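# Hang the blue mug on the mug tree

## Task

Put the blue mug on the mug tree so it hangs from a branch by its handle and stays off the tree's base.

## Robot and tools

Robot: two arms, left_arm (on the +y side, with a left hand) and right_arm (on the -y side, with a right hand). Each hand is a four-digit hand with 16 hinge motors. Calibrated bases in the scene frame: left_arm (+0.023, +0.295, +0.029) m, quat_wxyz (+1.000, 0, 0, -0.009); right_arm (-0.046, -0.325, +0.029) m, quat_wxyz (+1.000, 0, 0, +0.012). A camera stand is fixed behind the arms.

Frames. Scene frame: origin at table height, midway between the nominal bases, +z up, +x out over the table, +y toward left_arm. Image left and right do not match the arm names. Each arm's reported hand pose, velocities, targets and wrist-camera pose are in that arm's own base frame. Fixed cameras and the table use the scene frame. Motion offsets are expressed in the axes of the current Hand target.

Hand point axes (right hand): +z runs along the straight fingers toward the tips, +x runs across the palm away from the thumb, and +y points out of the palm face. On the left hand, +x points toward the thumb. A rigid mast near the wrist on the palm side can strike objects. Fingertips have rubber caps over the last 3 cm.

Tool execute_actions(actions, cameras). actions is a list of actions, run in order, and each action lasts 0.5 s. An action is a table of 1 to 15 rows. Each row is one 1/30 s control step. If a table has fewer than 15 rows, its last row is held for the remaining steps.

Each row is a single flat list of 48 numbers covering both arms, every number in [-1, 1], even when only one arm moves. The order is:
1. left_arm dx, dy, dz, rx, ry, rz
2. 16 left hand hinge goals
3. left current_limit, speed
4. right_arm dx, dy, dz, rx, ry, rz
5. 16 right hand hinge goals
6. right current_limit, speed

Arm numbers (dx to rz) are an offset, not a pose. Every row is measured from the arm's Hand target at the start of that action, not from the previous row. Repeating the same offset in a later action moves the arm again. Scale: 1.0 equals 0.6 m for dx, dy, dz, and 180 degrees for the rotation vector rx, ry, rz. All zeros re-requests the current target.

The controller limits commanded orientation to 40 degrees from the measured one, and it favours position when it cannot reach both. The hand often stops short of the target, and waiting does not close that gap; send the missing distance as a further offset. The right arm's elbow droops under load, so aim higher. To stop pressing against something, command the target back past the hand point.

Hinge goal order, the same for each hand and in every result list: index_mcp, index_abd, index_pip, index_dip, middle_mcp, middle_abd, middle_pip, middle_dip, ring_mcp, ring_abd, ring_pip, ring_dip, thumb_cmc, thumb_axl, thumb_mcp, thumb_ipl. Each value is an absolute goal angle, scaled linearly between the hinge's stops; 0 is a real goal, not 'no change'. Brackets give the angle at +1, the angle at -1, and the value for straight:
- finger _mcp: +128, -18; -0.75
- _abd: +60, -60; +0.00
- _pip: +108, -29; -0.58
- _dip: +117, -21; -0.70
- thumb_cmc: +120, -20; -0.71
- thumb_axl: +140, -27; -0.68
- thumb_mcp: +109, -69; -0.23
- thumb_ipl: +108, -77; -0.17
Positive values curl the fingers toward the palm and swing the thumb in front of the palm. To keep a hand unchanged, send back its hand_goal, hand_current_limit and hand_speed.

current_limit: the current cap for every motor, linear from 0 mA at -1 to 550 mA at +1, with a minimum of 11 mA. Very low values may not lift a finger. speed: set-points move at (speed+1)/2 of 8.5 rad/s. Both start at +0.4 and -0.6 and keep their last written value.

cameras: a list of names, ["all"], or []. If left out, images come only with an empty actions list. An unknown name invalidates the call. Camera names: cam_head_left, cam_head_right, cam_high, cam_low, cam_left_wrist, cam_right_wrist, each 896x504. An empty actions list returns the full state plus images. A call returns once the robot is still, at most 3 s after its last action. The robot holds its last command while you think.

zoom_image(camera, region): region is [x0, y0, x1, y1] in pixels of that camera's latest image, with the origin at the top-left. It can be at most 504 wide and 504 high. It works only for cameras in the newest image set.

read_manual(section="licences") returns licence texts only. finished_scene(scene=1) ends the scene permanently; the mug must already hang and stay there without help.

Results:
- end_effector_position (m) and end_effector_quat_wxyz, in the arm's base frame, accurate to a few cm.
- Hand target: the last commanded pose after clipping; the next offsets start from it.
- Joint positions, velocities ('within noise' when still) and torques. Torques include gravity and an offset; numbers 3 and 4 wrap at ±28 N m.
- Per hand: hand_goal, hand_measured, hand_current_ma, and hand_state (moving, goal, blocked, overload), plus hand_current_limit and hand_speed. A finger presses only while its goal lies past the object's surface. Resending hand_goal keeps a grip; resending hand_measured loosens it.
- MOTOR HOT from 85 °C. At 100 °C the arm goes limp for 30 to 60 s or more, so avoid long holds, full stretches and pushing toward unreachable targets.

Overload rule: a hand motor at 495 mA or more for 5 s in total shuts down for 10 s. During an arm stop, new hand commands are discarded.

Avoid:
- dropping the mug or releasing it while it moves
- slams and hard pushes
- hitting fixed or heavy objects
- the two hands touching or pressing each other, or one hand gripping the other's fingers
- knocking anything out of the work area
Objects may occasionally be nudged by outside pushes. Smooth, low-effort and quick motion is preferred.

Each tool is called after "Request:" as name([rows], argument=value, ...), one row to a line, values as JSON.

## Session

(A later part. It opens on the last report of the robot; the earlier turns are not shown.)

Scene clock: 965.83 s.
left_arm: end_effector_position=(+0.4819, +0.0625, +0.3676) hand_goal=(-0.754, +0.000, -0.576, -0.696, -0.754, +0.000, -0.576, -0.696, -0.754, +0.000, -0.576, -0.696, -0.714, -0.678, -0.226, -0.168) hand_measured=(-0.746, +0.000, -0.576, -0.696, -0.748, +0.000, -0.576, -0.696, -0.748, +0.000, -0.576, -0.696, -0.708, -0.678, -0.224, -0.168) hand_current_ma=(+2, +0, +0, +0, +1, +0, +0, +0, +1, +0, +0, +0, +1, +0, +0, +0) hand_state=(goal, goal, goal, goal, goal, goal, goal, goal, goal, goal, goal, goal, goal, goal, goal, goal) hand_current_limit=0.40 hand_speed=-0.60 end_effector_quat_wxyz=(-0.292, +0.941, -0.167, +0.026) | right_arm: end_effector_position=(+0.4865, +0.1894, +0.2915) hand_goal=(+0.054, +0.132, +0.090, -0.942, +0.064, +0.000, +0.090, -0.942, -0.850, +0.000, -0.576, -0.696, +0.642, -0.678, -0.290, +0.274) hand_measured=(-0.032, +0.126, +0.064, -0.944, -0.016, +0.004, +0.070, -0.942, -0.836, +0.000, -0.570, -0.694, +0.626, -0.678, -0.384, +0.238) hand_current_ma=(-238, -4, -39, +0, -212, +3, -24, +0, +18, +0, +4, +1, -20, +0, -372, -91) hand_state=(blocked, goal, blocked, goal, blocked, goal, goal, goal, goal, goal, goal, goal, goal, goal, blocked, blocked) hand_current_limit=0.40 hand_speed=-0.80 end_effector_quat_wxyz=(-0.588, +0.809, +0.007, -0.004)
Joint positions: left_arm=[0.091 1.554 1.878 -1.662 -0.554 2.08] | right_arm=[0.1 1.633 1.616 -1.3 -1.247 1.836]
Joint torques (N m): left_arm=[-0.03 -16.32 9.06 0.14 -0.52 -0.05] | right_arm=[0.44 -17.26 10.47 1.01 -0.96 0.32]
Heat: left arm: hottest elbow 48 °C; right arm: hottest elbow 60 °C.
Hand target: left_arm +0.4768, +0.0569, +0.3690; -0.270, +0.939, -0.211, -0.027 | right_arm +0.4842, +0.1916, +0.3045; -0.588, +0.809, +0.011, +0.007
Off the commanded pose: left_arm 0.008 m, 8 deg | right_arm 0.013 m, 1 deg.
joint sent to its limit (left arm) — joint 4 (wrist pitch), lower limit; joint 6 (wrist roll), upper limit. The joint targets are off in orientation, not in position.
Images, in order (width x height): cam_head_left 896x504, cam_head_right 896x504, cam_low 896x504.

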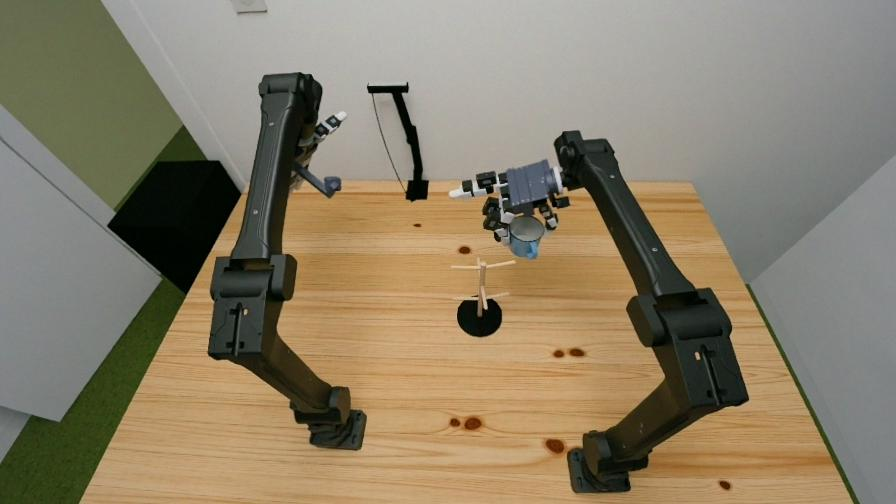

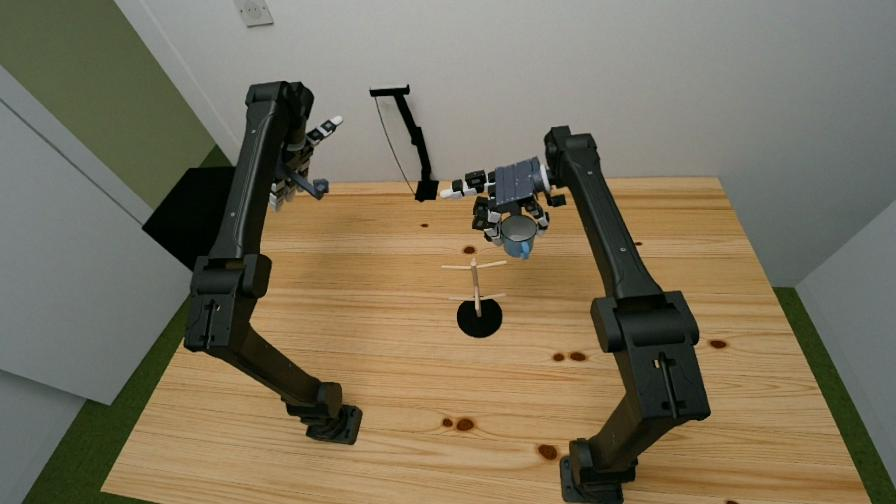

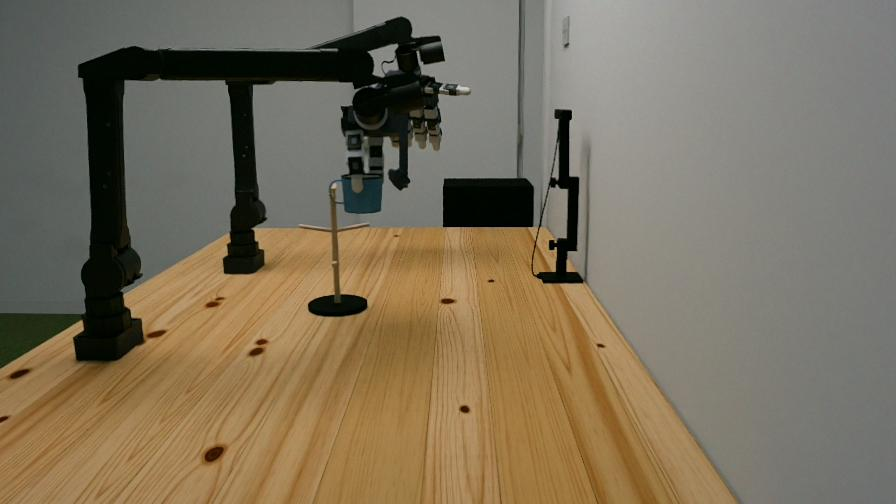

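Request:
execute_actions([
  [[0,0,0,0,0,0,-0.754,0,-0.576,-0.696,-0.754,0,-0.576,-0.696,-0.754,0,-0.576,-0.696,-0.714,-0.678,-0.226,-0.168,0.4,-0.6,-0.0257,-0.0017,0.0267,0,0,0,0.054,0.132,0.09,-0.942,0.064,0,0.09,-0.942,-0.85,0,-0.576,-0.696,0.642,-0.678,-0.29,0.274,0.4,-0.8]],
], cameras=["cam_low", "cam_head_left", "cam_head_right"])

Request:
zoom_image(camera="cam_low", region=[290, 140, 390, 240])

Request:
zoom_image(camera="cam_head_right", region=[440, 190, 610, 330])

Scene clock: 974.57 s.
left_arm: end_effector_position=(+0.4819, +0.0625, +0.3676) hand_goal=(-0.754, +0.000, -0.576, -0.696, -0.754, +0.000, -0.576, -0.696, -0.754, +0.000, -0.576, -0.696, -0.714, -0.678, -0.226, -0.168) hand_measured=(-0.746, +0.000, -0.576, -0.696, -0.748, +0.000, -0.576, -0.696, -0.748, +0.000, -0.576, -0.696, -0.708, -0.678, -0.224, -0.168) hand_current_ma=(+2, +0, +0, +0, +1, +0, +0, +0, +1, +0, +0, +0, +1, +0, +0, +0) hand_state=(goal, goal, goal, goal, goal, goal, goal, goal, goal, goal, goal, goal, goal, goal, goal, goal) hand_current_limit=0.40 hand_speed=-0.60 end_effector_quat_wxyz=(-0.292, +0.941, -0.167, +0.026) | right_arm: end_effector_position=(+0.4712, +0.2032, +0.2870) hand_goal=(+0.054, +0.132, +0.090, -0.942, +0.064, +0.000, +0.090, -0.942, -0.850, +0.000, -0.576, -0.696, +0.642, -0.678, -0.290, +0.274) hand_measured=(-0.032, +0.126, +0.064, -0.944, -0.016, +0.004, +0.070, -0.942, -0.836, +0.000, -0.570, -0.694, +0.626, -0.678, -0.384, +0.238) hand_current_ma=(-238, -4, -39, +0, -212, +3, -24, +0, +18, +0, +4, +1, -20, +0, -372, -91) hand_state=(blocked, goal, blocked, goal, blocked, goal, goal, goal, goal, goal, goal, goal, goal, goal, blocked, blocked) hand_current_limit=0.40 hand_speed=-0.80 end_effector_quat_wxyz=(-0.587, +0.809, +0.005, -0.003)
Joint positions: left_arm=[0.091 1.554 1.878 -1.662 -0.554 2.08] | right_arm=[0.131 1.578 1.532 -1.173 -1.234 1.941]
Joint torques (N m): left_arm=[0.03 -16.26 9.06 0.13 -0.52 -0.06] | right_arm=[0.73 -16.44 10.51 1.05 -0.95 0.31]
Heat: left arm: hottest elbow 48 °C; right arm: hottest elbow 59 °C.
Hand target: left_arm +0.4768, +0.0569, +0.3690; -0.270, +0.939, -0.211, -0.027 | right_arm +0.4687, +0.2071, +0.3002; -0.588, +0.809, +0.011, +0.007
Off the commanded pose: left_arm 0.008 m, 8 deg | right_arm 0.014 m, 1 deg.
joint sent to its limit (left arm) — joint 4 (wrist pitch), lower limit; joint 6 (wrist roll), upper limit. The joint targets are off in orientation, not in position.
Images, in order (width x height): cam_head_left 896x504, cam_head_right 896x504, cam_low 896x504.

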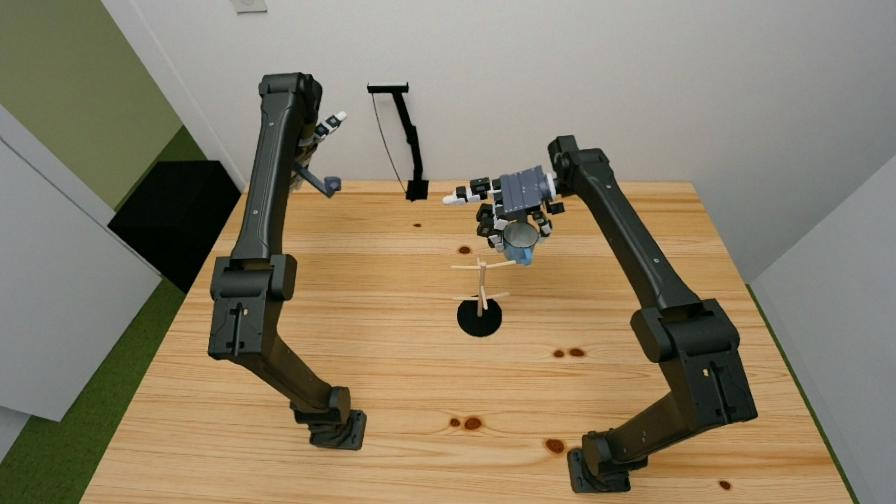

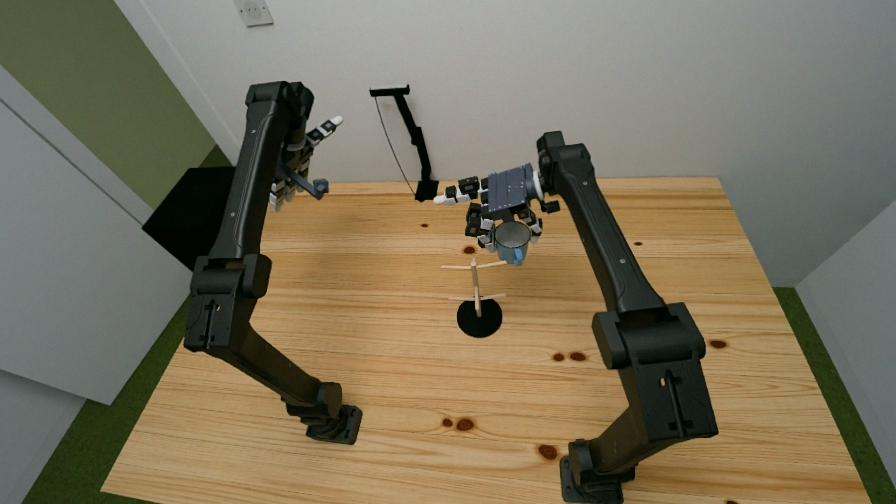

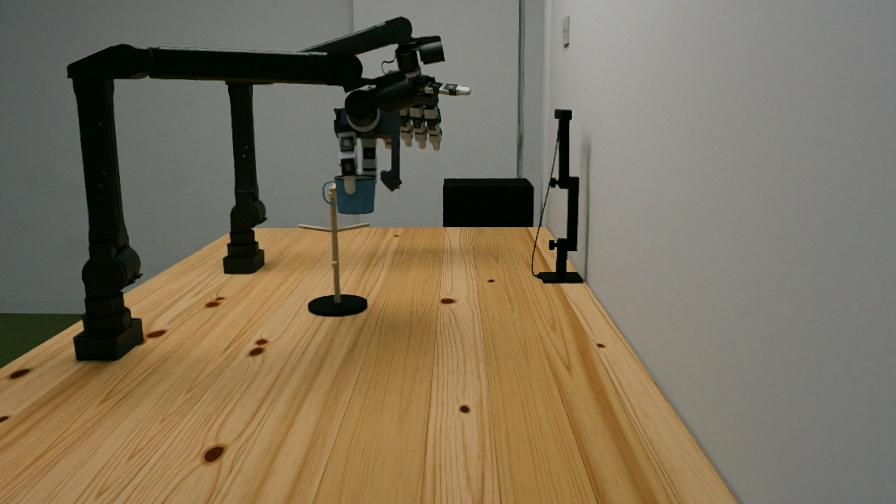

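Scaled by 5.040 from the camera's 896x504 image, which has a finer 1280x720 frame.

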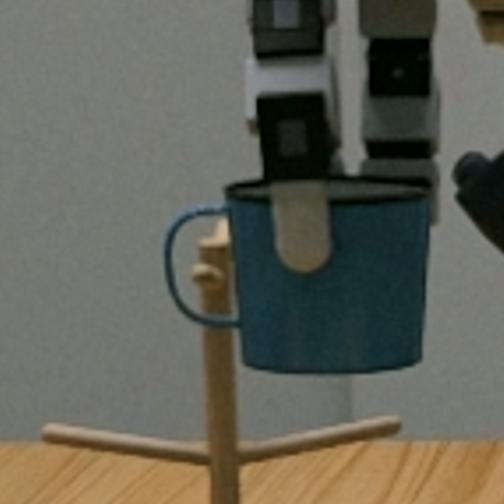

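Scaled by 2.965 from the camera's 896x504 image, which has a finer 1280x720 frame.

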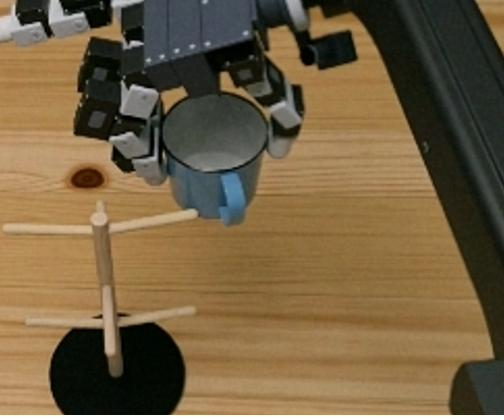

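Request:
execute_actions([
  [[0,0,0,0,0,0,-0.754,0,-0.576,-0.696,-0.754,0,-0.576,-0.696,-0.754,0,-0.576,-0.696,-0.714,-0.678,-0.226,-0.168,0.4,-0.6,-0.0058,-0.007,0.0487,0,0,0,0.054,0.132,0.09,-0.942,0.064,0,0.09,-0.942,-0.85,0,-0.576,-0.696,0.642,-0.678,-0.29,0.274,0.4,-0.8]],
], cameras=["cam_low", "cam_head_left", "cam_head_right"])

Request:
zoom_image(camera="cam_low", region=[290, 140, 390, 240])

Request:
zoom_image(camera="cam_head_left", region=[440, 190, 610, 330])

Request:
zoom_image(camera="cam_head_right", region=[440, 190, 610, 330])

Scene clock: 987.17 s.
left_arm: end_effector_position=(+0.4819, +0.0625, +0.3676) hand_goal=(-0.754, +0.000, -0.576, -0.696, -0.754, +0.000, -0.576, -0.696, -0.754, +0.000, -0.576, -0.696, -0.714, -0.678, -0.226, -0.168) hand_measured=(-0.746, +0.000, -0.576, -0.696, -0.748, +0.000, -0.576, -0.696, -0.748, +0.000, -0.576, -0.696, -0.708, -0.678, -0.224, -0.168) hand_current_ma=(+2, +0, +0, +0, +1, +0, +0, +0, +1, +0, +0, +0, +1, +0, +0, +0) hand_state=(goal, goal, goal, goal, goal, goal, goal, goal, goal, goal, goal, goal, goal, goal, goal, goal) hand_current_limit=0.40 hand_speed=-0.60 end_effector_quat_wxyz=(-0.292, +0.941, -0.167, +0.026) | right_arm: end_effector_position=(+0.4662, +0.2344, +0.2801) hand_goal=(+0.054, +0.132, +0.090, -0.942, +0.064, +0.000, +0.090, -0.942, -0.850, +0.000, -0.576, -0.696, +0.642, -0.678, -0.290, +0.274) hand_measured=(-0.032, +0.126, +0.064, -0.944, -0.016, +0.004, +0.070, -0.942, -0.836, +0.000, -0.570, -0.694, +0.626, -0.678, -0.384, +0.238) hand_current_ma=(-238, -4, -39, +0, -212, +3, -24, +0, +18, +0, +4, +1, -20, +0, -372, -91) hand_state=(blocked, goal, blocked, goal, blocked, goal, goal, goal, goal, goal, goal, goal, goal, goal, blocked, blocked) hand_current_limit=0.40 hand_speed=-0.80 end_effector_quat_wxyz=(-0.585, +0.811, +0.011, -0.009)
Joint positions: left_arm=[0.091 1.554 1.878 -1.662 -0.554 2.08] | right_arm=[0.196 1.567 1.495 -1.034 -1.21 2.064]
Joint torques (N m): left_arm=[0.03 -16.26 9.06 0.16 -0.52 -0.05] | right_arm=[0.62 -15.97 10.77 1.25 -0.88 0.29]
Heat: left arm: hottest elbow 48 °C; right arm: hottest elbow 58 °C.
Hand target: left_arm +0.4768, +0.0569, +0.3690; -0.270, +0.939, -0.211, -0.027 | right_arm +0.4650, +0.2362, +0.2951; -0.588, +0.809, +0.011, +0.007
Off the commanded pose: left_arm 0.008 m, 8 deg | right_arm 0.015 m, 2 deg.
joint sent to its limit (left arm) — joint 4 (wrist pitch), lower limit; joint 6 (wrist roll), upper limit. The joint targets are off in orientation, not in position.
joint sent to its limit (right arm) — joint 6 (wrist roll), upper limit. The joint targets still meet the commanded pose.
Images, in order (width x height): cam_head_left 896x504, cam_head_right 896x504, cam_low 896x504.

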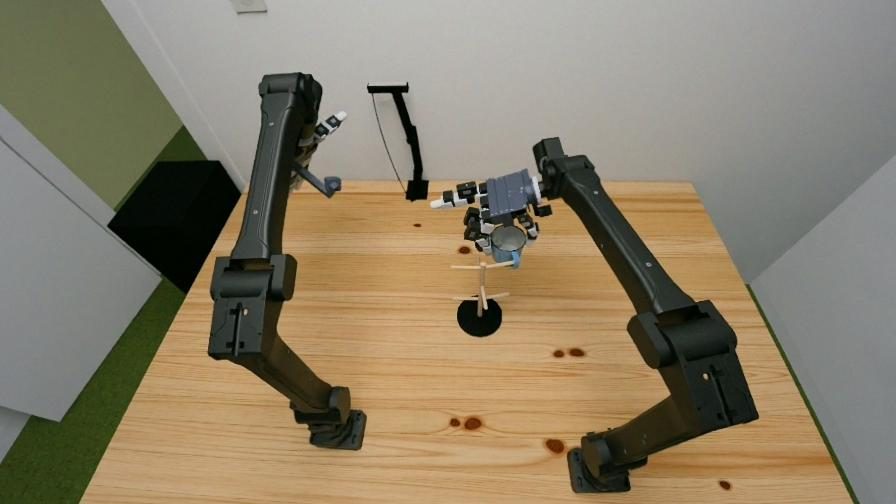

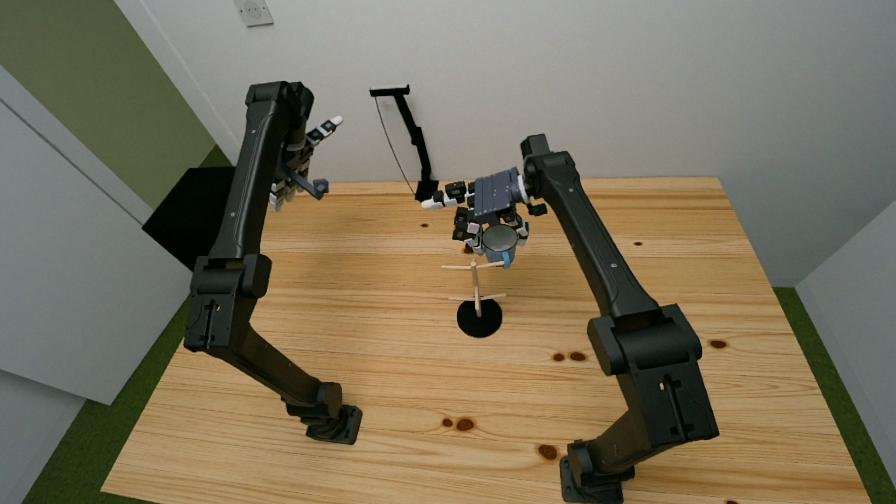

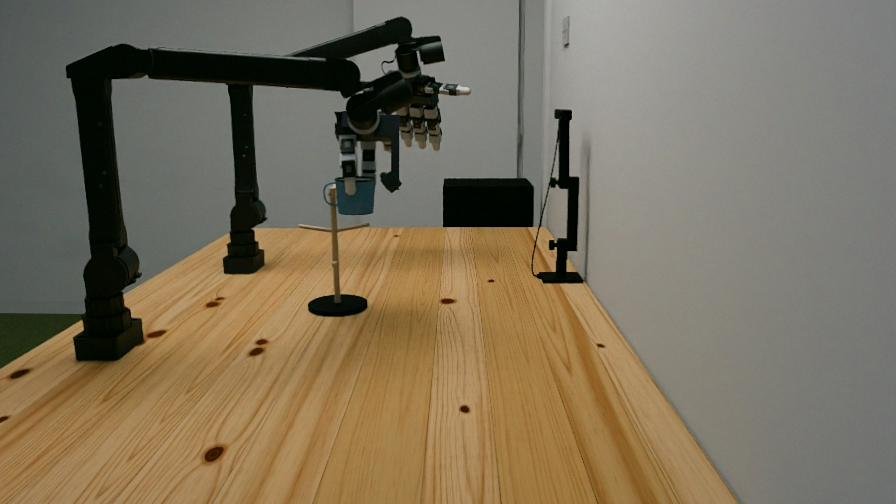

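Scaled by 5.040 from the camera's 896x504 image, which has a finer 1280x720 frame.

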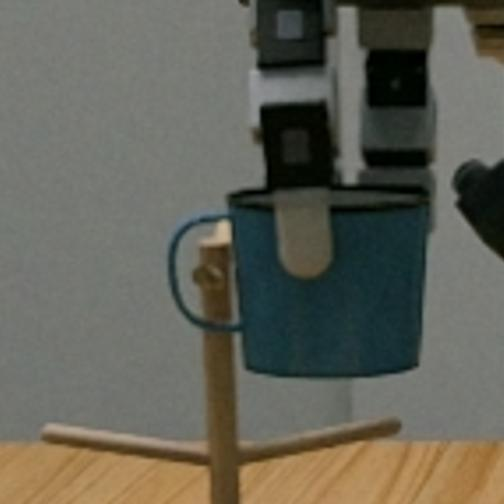

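Scaled by 2.965 from the camera's 896x504 image, which has a finer 1280x720 frame.

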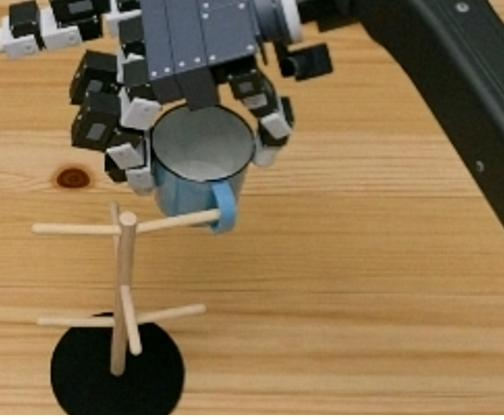

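Scaled by 2.965 from the camera's 896x504 image, which has a finer 1280x720 frame.

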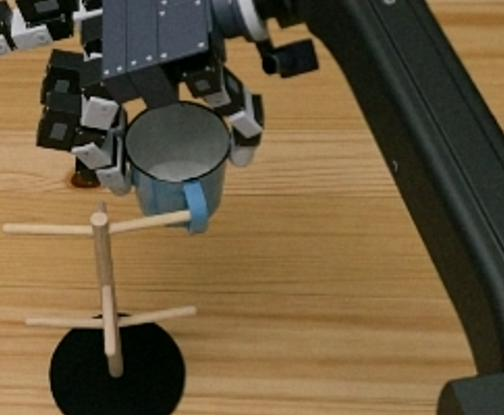

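Request:
execute_actions([
  [[0,0,0,0,0,0,-0.754,0,-0.576,-0.696,-0.754,0,-0.576,-0.696,-0.754,0,-0.576,-0.696,-0.714,-0.678,-0.226,-0.168,0.4,-0.6,-0.0046,-0.0013,0.027,-0.0111,-0.0053,-0.0017,0.054,0.132,0.09,-0.942,0.064,0,0.09,-0.942,-0.85,0,-0.576,-0.696,0.642,-0.678,-0.29,0.274,0.4,-0.8]],
], cameras=["cam_low", "cam_head_left", "cam_head_right"])

Request:
zoom_image(camera="cam_low", region=[290, 140, 390, 240])

Request:
zoom_image(camera="cam_head_left", region=[440, 190, 610, 330])

Scene clock: 1001.60 s.
left_arm: end_effector_position=(+0.4819, +0.0625, +0.3676) hand_goal=(-0.754, +0.000, -0.576, -0.696, -0.754, +0.000, -0.576, -0.696, -0.754, +0.000, -0.576, -0.696, -0.714, -0.678, -0.226, -0.168) hand_measured=(-0.746, +0.000, -0.576, -0.696, -0.748, +0.000, -0.576, -0.696, -0.748, +0.000, -0.576, -0.696, -0.708, -0.678, -0.224, -0.168) hand_current_ma=(+2, +0, +0, +0, +1, +0, +0, +0, +1, +0, +0, +0, +1, +0, +0, +0) hand_state=(goal, goal, goal, goal, goal, goal, goal, goal, goal, goal, goal, goal, goal, goal, goal, goal) hand_current_limit=0.40 hand_speed=-0.60 end_effector_quat_wxyz=(-0.292, +0.941, -0.167, +0.026) | right_arm: end_effector_position=(+0.4608, +0.2470, +0.2751) hand_goal=(+0.054, +0.132, +0.090, -0.942, +0.064, +0.000, +0.090, -0.942, -0.850, +0.000, -0.576, -0.696, +0.642, -0.678, -0.290, +0.274) hand_measured=(-0.032, +0.126, +0.064, -0.944, -0.016, +0.004, +0.070, -0.942, -0.836, +0.000, -0.570, -0.694, +0.626, -0.678, -0.384, +0.238) hand_current_ma=(-238, -4, -39, +0, -212, +3, -24, +0, +18, +0, +4, +1, -20, +0, -372, -91) hand_state=(blocked, goal, blocked, goal, blocked, goal, goal, goal, goal, goal, goal, goal, goal, goal, blocked, blocked) hand_current_limit=0.40 hand_speed=-0.80 end_effector_quat_wxyz=(-0.570, +0.821, +0.019, -0.012)
Joint positions: left_arm=[0.091 1.554 1.878 -1.662 -0.554 2.08] | right_arm=[0.232 1.567 1.495 -1.034 -1.169 2.066]
Joint torques (N m): left_arm=[0.03 -16.32 9.05 0.14 -0.52 -0.05] | right_arm=[0.62 -14.97 12.01 1.06 -0.86 0.26]
Heat: left arm: hottest elbow 48 °C; right arm: hottest elbow 56 °C.
Hand target: left_arm +0.4768, +0.0569, +0.3690; -0.270, +0.939, -0.211, -0.027 | right_arm +0.4623, +0.2517, +0.2908; -0.574, +0.819, +0.018, +0.002
Off the commanded pose: left_arm 0.008 m, 8 deg | right_arm 0.016 m, 2 deg.
joint sent to its limit (left arm) — joint 4 (wrist pitch), lower limit; joint 6 (wrist roll), upper limit. The joint targets are off in orientation, not in position.
joint sent to its limit (right arm) — joint 6 (wrist roll), upper limit. The joint targets still meet the commanded pose.
Images, in order (width x height): cam_head_left 896x504, cam_head_right 896x504, cam_low 896x504.

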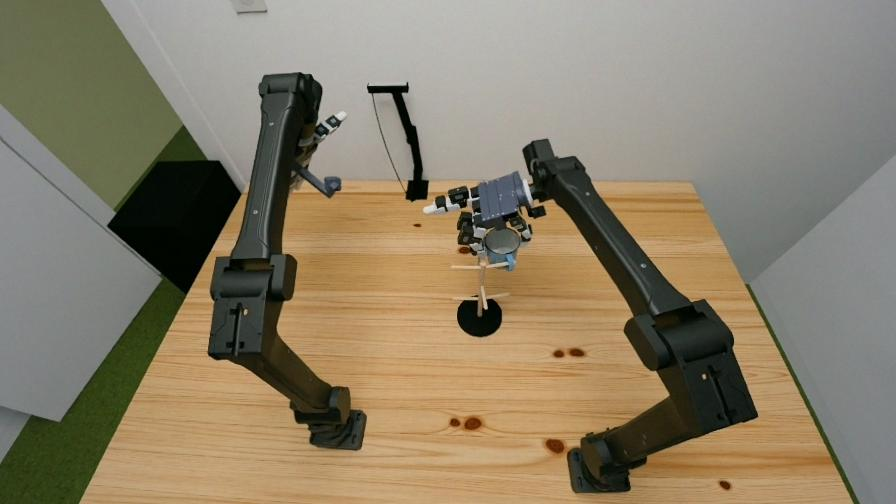

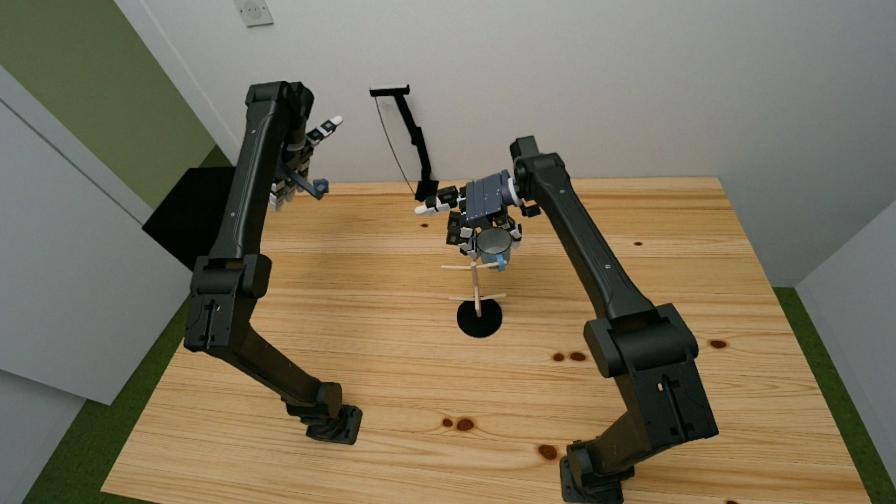

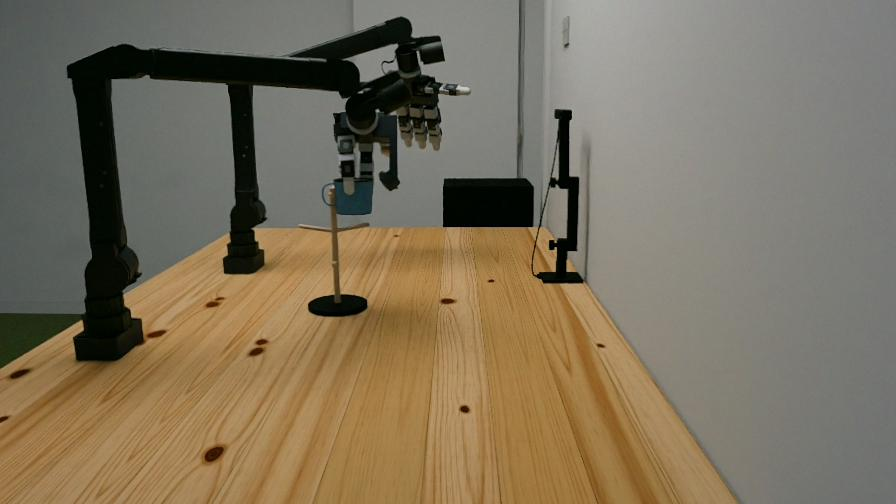

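Scaled by 5.040 from the camera's 896x504 image, which has a finer 1280x720 frame.

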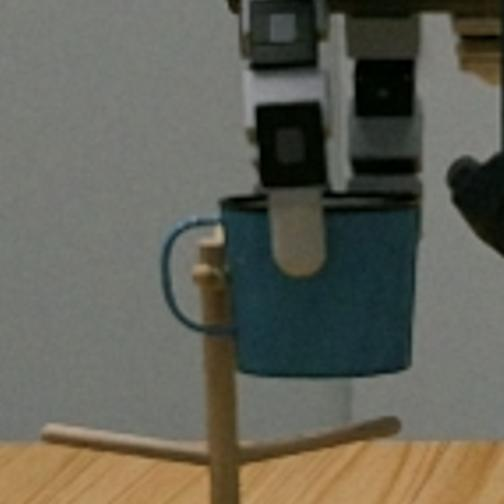

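Scaled by 2.965 from the camera's 896x504 image, which has a finer 1280x720 frame.

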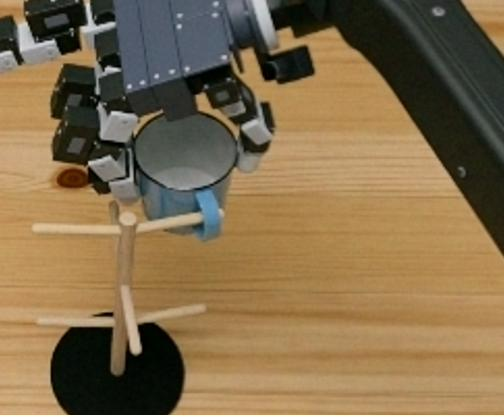

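Request:
execute_actions([
  [[0,0,0,0,0,0,-0.754,0,-0.576,-0.696,-0.754,0,-0.576,-0.696,-0.754,0,-0.576,-0.696,-0.714,-0.678,-0.226,-0.168,0.4,-0.6,-0.0037,-0.0022,0.0277,-0.0111,-0.0053,-0.0017,0.054,0.132,0.09,-0.942,0.064,0,0.09,-0.942,-0.85,0,-0.576,-0.696,0.642,-0.678,-0.29,0.274,0.4,-0.8]],
], cameras=["cam_low", "cam_head_left", "cam_head_right"])

Request:
zoom_image(camera="cam_low", region=[290, 140, 390, 240])

Request:
zoom_image(camera="cam_head_left", region=[440, 200, 570, 310])

Request:
zoom_image(camera="cam_head_right", region=[440, 200, 570, 310])

Scene clock: 1009.67 s.
left_arm: end_effector_position=(+0.4819, +0.0625, +0.3676) hand_goal=(-0.754, +0.000, -0.576, -0.696, -0.754, +0.000, -0.576, -0.696, -0.754, +0.000, -0.576, -0.696, -0.714, -0.678, -0.226, -0.168) hand_measured=(-0.746, +0.000, -0.576, -0.696, -0.748, +0.000, -0.576, -0.696, -0.748, +0.000, -0.576, -0.696, -0.708, -0.678, -0.224, -0.168) hand_current_ma=(+2, +0, +0, +0, +1, +0, +0, +0, +1, +0, +0, +0, +1, +0, +0, +0) hand_state=(goal, goal, goal, goal, goal, goal, goal, goal, goal, goal, goal, goal, goal, goal, goal, goal) hand_current_limit=0.40 hand_speed=-0.60 end_effector_quat_wxyz=(-0.292, +0.941, -0.167, +0.026) | right_arm: end_effector_position=(+0.4538, +0.2614, +0.2704) hand_goal=(+0.054, +0.132, +0.090, -0.942, +0.064, +0.000, +0.090, -0.942, -0.850, +0.000, -0.576, -0.696, +0.642, -0.678, -0.290, +0.274) hand_measured=(-0.032, +0.126, +0.064, -0.944, -0.016, +0.006, +0.070, -0.942, -0.836, +0.000, -0.570, -0.694, +0.630, -0.678, -0.384, +0.238) hand_current_ma=(-238, -4, -39, +0, -212, +3, -24, +0, +18, +0, +4, +1, -12, +0, -372, -92) hand_state=(blocked, goal, blocked, goal, blocked, goal, goal, goal, goal, goal, goal, goal, goal, goal, blocked, blocked) hand_current_limit=0.40 hand_speed=-0.80 end_effector_quat_wxyz=(-0.556, +0.831, +0.031, -0.015)
Joint positions: left_arm=[0.091 1.554 1.878 -1.662 -0.554 2.08] | right_arm=[0.273 1.567 1.495 -1.034 -1.129 2.066]
Joint torques (N m): left_arm=[-0.03 -16.32 9.05 0.14 -0.52 -0.05] | right_arm=[0.73 -13.68 13.76 0.58 -0.85 0.29]
Heat: left arm: hottest elbow 48 °C; right arm: hottest elbow 55 °C.
Hand target: left_arm +0.4768, +0.0569, +0.3690; -0.270, +0.939, -0.211, -0.027 | right_arm +0.4597, +0.2678, +0.2863; -0.559, +0.829, +0.025, -0.003
Off the commanded pose: left_arm 0.008 m, 8 deg | right_arm 0.018 m, 2 deg.
joint sent to its limit (left arm) — joint 4 (wrist pitch), lower limit; joint 6 (wrist roll), upper limit. The joint targets are off in orientation, not in position.
joint sent to its limit (right arm) — joint 6 (wrist roll), upper limit. The joint targets still meet the commanded pose.
Images, in order (width x height): cam_head_left 896x504, cam_head_right 896x504, cam_low 896x504.

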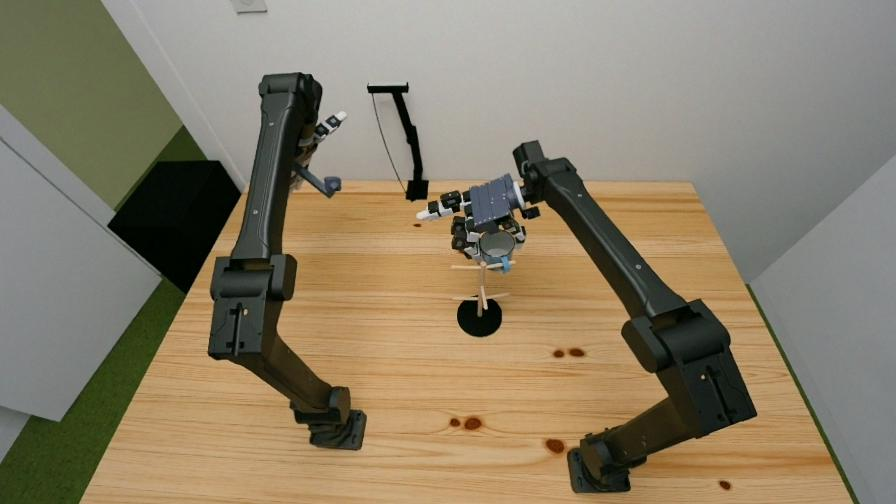

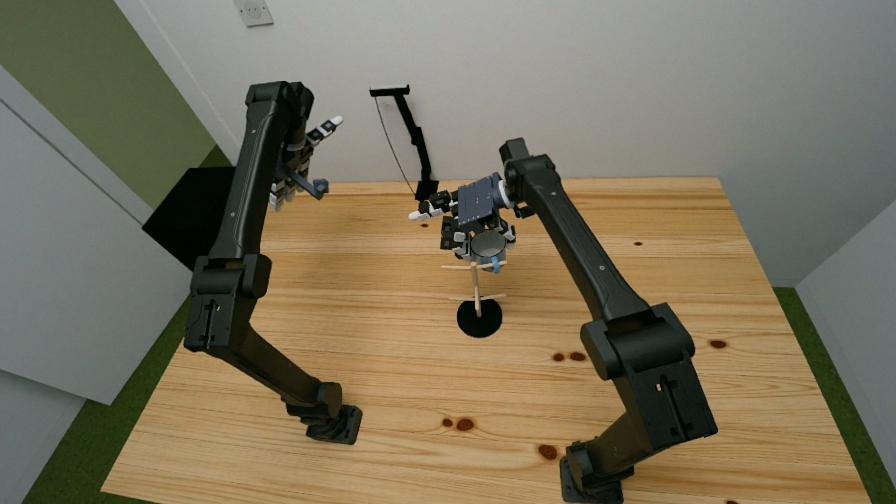

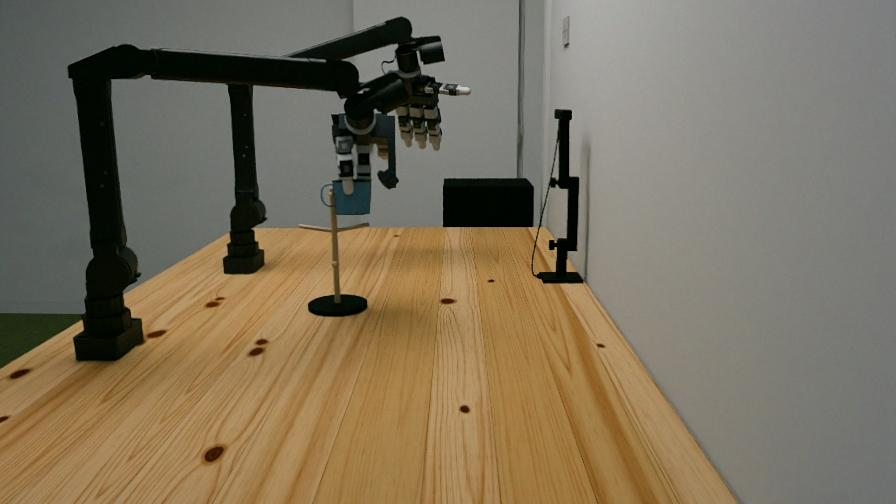

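Scaled by 5.040 from the camera's 896x504 image, which has a finer 1280x720 frame.

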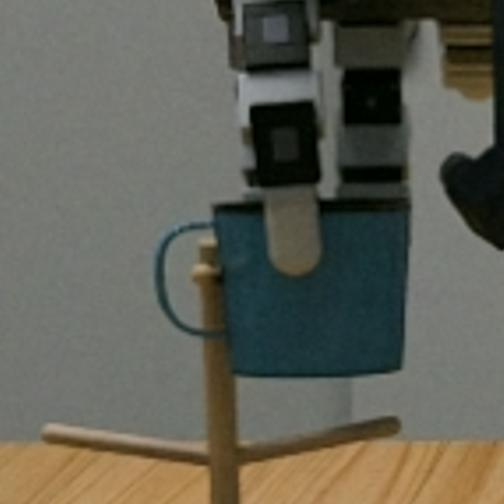

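Scaled by 3.877 from the camera's 896x504 image, which has a finer 1280x720 frame.

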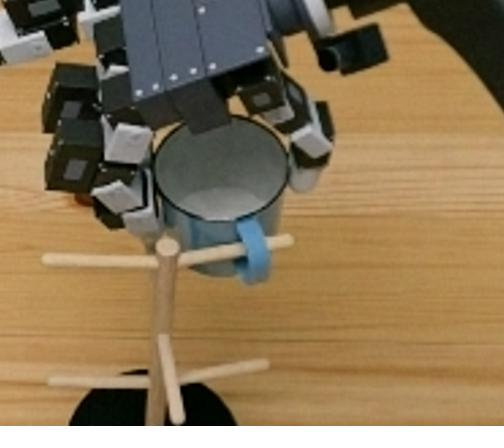

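Scaled by 3.877 from the camera's 896x504 image, which has a finer 1280x720 frame.

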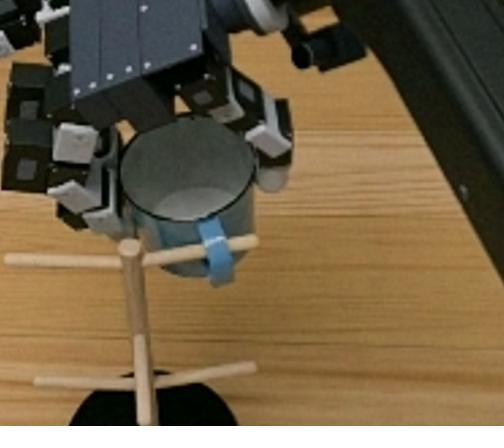

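Request:
execute_actions([
  [[0,0,0,0,0,0,-0.754,0,-0.576,-0.696,-0.754,0,-0.576,-0.696,-0.754,0,-0.576,-0.696,-0.714,-0.678,-0.226,-0.168,0.4,-0.6,0.0045,0.0187,0.0073,0,0,0,0.054,0.132,0.09,-0.942,0.064,0,0.09,-0.942,-0.85,0,-0.576,-0.696,0.642,-0.678,-0.29,0.274,0.4,-0.8]],
], cameras=["cam_low", "cam_head_left", "cam_head_right"])

Request:
zoom_image(camera="cam_low", region=[290, 140, 390, 240])

Request:
zoom_image(camera="cam_head_left", region=[440, 200, 570, 310])

Scene clock: 1054.80 s.
left_arm: end_effector_position=(+0.4819, +0.0625, +0.3676) hand_goal=(-0.754, +0.000, -0.576, -0.696, -0.754, +0.000, -0.576, -0.696, -0.754, +0.000, -0.576, -0.696, -0.714, -0.678, -0.226, -0.168) hand_measured=(-0.746, +0.000, -0.576, -0.696, -0.748, +0.000, -0.576, -0.696, -0.748, +0.000, -0.576, -0.696, -0.708, -0.678, -0.224, -0.168) hand_current_ma=(+2, +0, +0, +0, +1, +0, +0, +0, +1, +0, +0, +0, +1, +0, +0, +0) hand_state=(goal, goal, goal, goal, goal, goal, goal, goal, goal, goal, goal, goal, goal, goal, goal, goal) hand_current_limit=0.40 hand_speed=-0.60 end_effector_quat_wxyz=(-0.292, +0.941, -0.167, +0.026) | right_arm: end_effector_position=(+0.4565, +0.2621, +0.2658) hand_goal=(+0.054, +0.132, +0.090, -0.942, +0.064, +0.000, +0.090, -0.942, -0.850, +0.000, -0.576, -0.696, +0.642, -0.678, -0.290, +0.274) hand_measured=(-0.032, +0.126, +0.064, -0.944, -0.016, +0.006, +0.070, -0.942, -0.836, +0.000, -0.570, -0.694, +0.630, -0.678, -0.384, +0.238) hand_current_ma=(-238, -4, -39, +0, -212, +3, -24, +0, +18, +0, +4, +1, -12, +0, -372, -92) hand_state=(blocked, goal, blocked, goal, blocked, goal, goal, goal, goal, goal, goal, goal, goal, goal, blocked, blocked) hand_current_limit=0.40 hand_speed=-0.80 end_effector_quat_wxyz=(-0.555, +0.831, +0.030, -0.017)
Joint positions: left_arm=[0.091 1.554 1.878 -1.662 -0.554 2.08] | right_arm=[0.273 1.577 1.495 -1.028 -1.129 2.066]
Joint torques (N m): left_arm=[-0.03 -16.32 9.06 0.14 -0.52 -0.05] | right_arm=[0.67 -13.98 11.99 1.31 -0.84 0.27]
Heat: left arm: hottest elbow 49 °C; right arm: hottest elbow 56 °C.
Hand target: left_arm +0.4768, +0.0569, +0.3690; -0.270, +0.939, -0.211, -0.027 | right_arm +0.4627, +0.2678, +0.2742; -0.559, +0.829, +0.025, -0.003
Off the commanded pose: left_arm 0.008 m, 8 deg | right_arm 0.012 m, 2 deg.
joint sent to its limit (left arm) — joint 4 (wrist pitch), lower limit; joint 6 (wrist roll), upper limit. The joint targets are off in orientation, not in position.
joint sent to its limit (right arm) — joint 6 (wrist roll), upper limit. The joint targets still meet the commanded pose.
Images, in order (width x height): cam_head_left 896x504, cam_head_right 896x504, cam_low 896x504.

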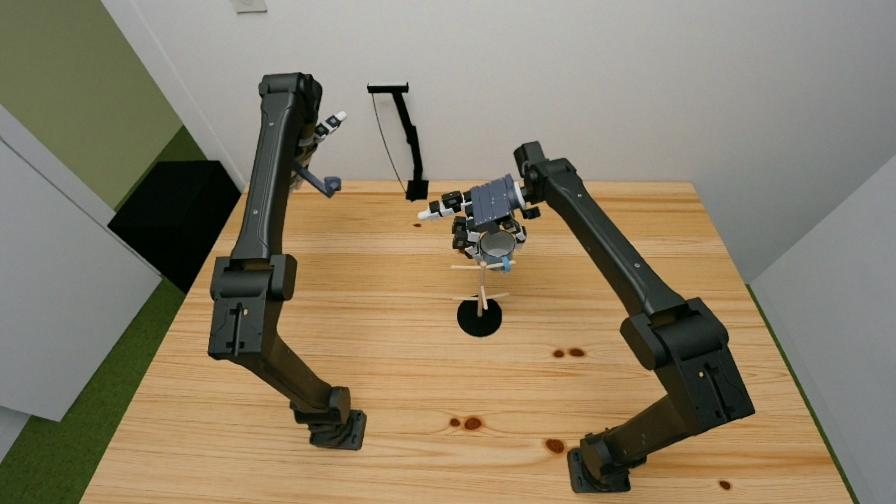

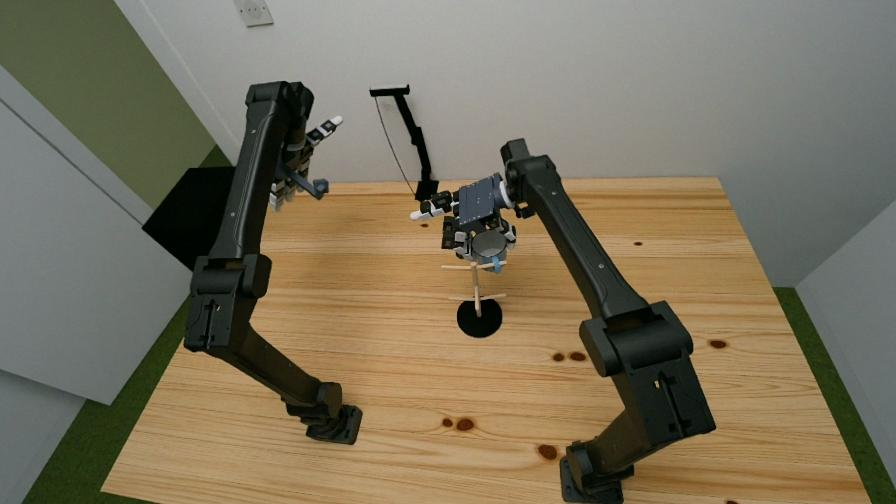

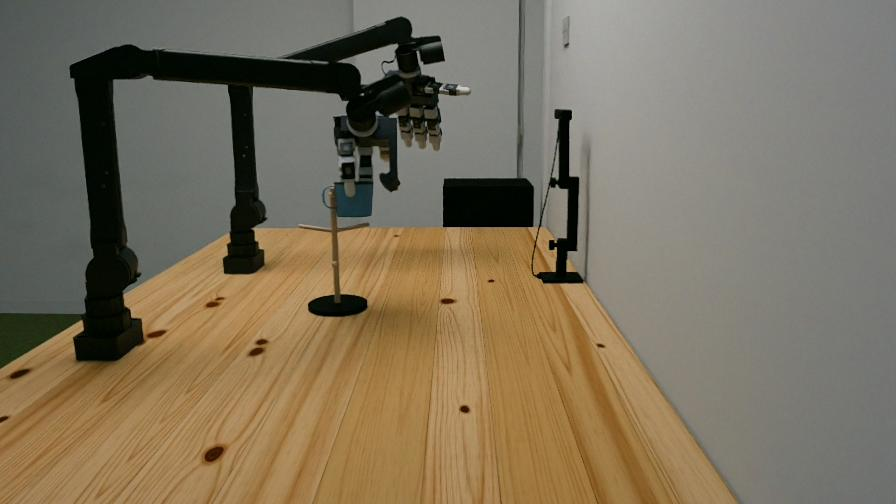

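Scaled by 5.040 from the camera's 896x504 image, which has a finer 1280x720 frame.

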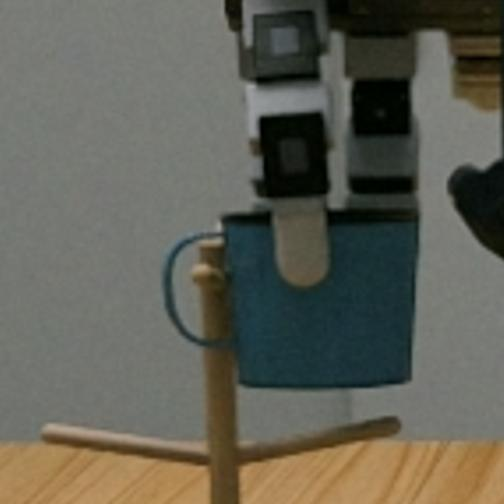

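Scaled by 3.877 from the camera's 896x504 image, which has a finer 1280x720 frame.

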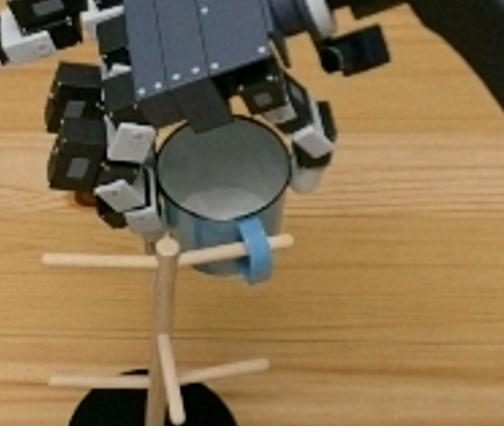

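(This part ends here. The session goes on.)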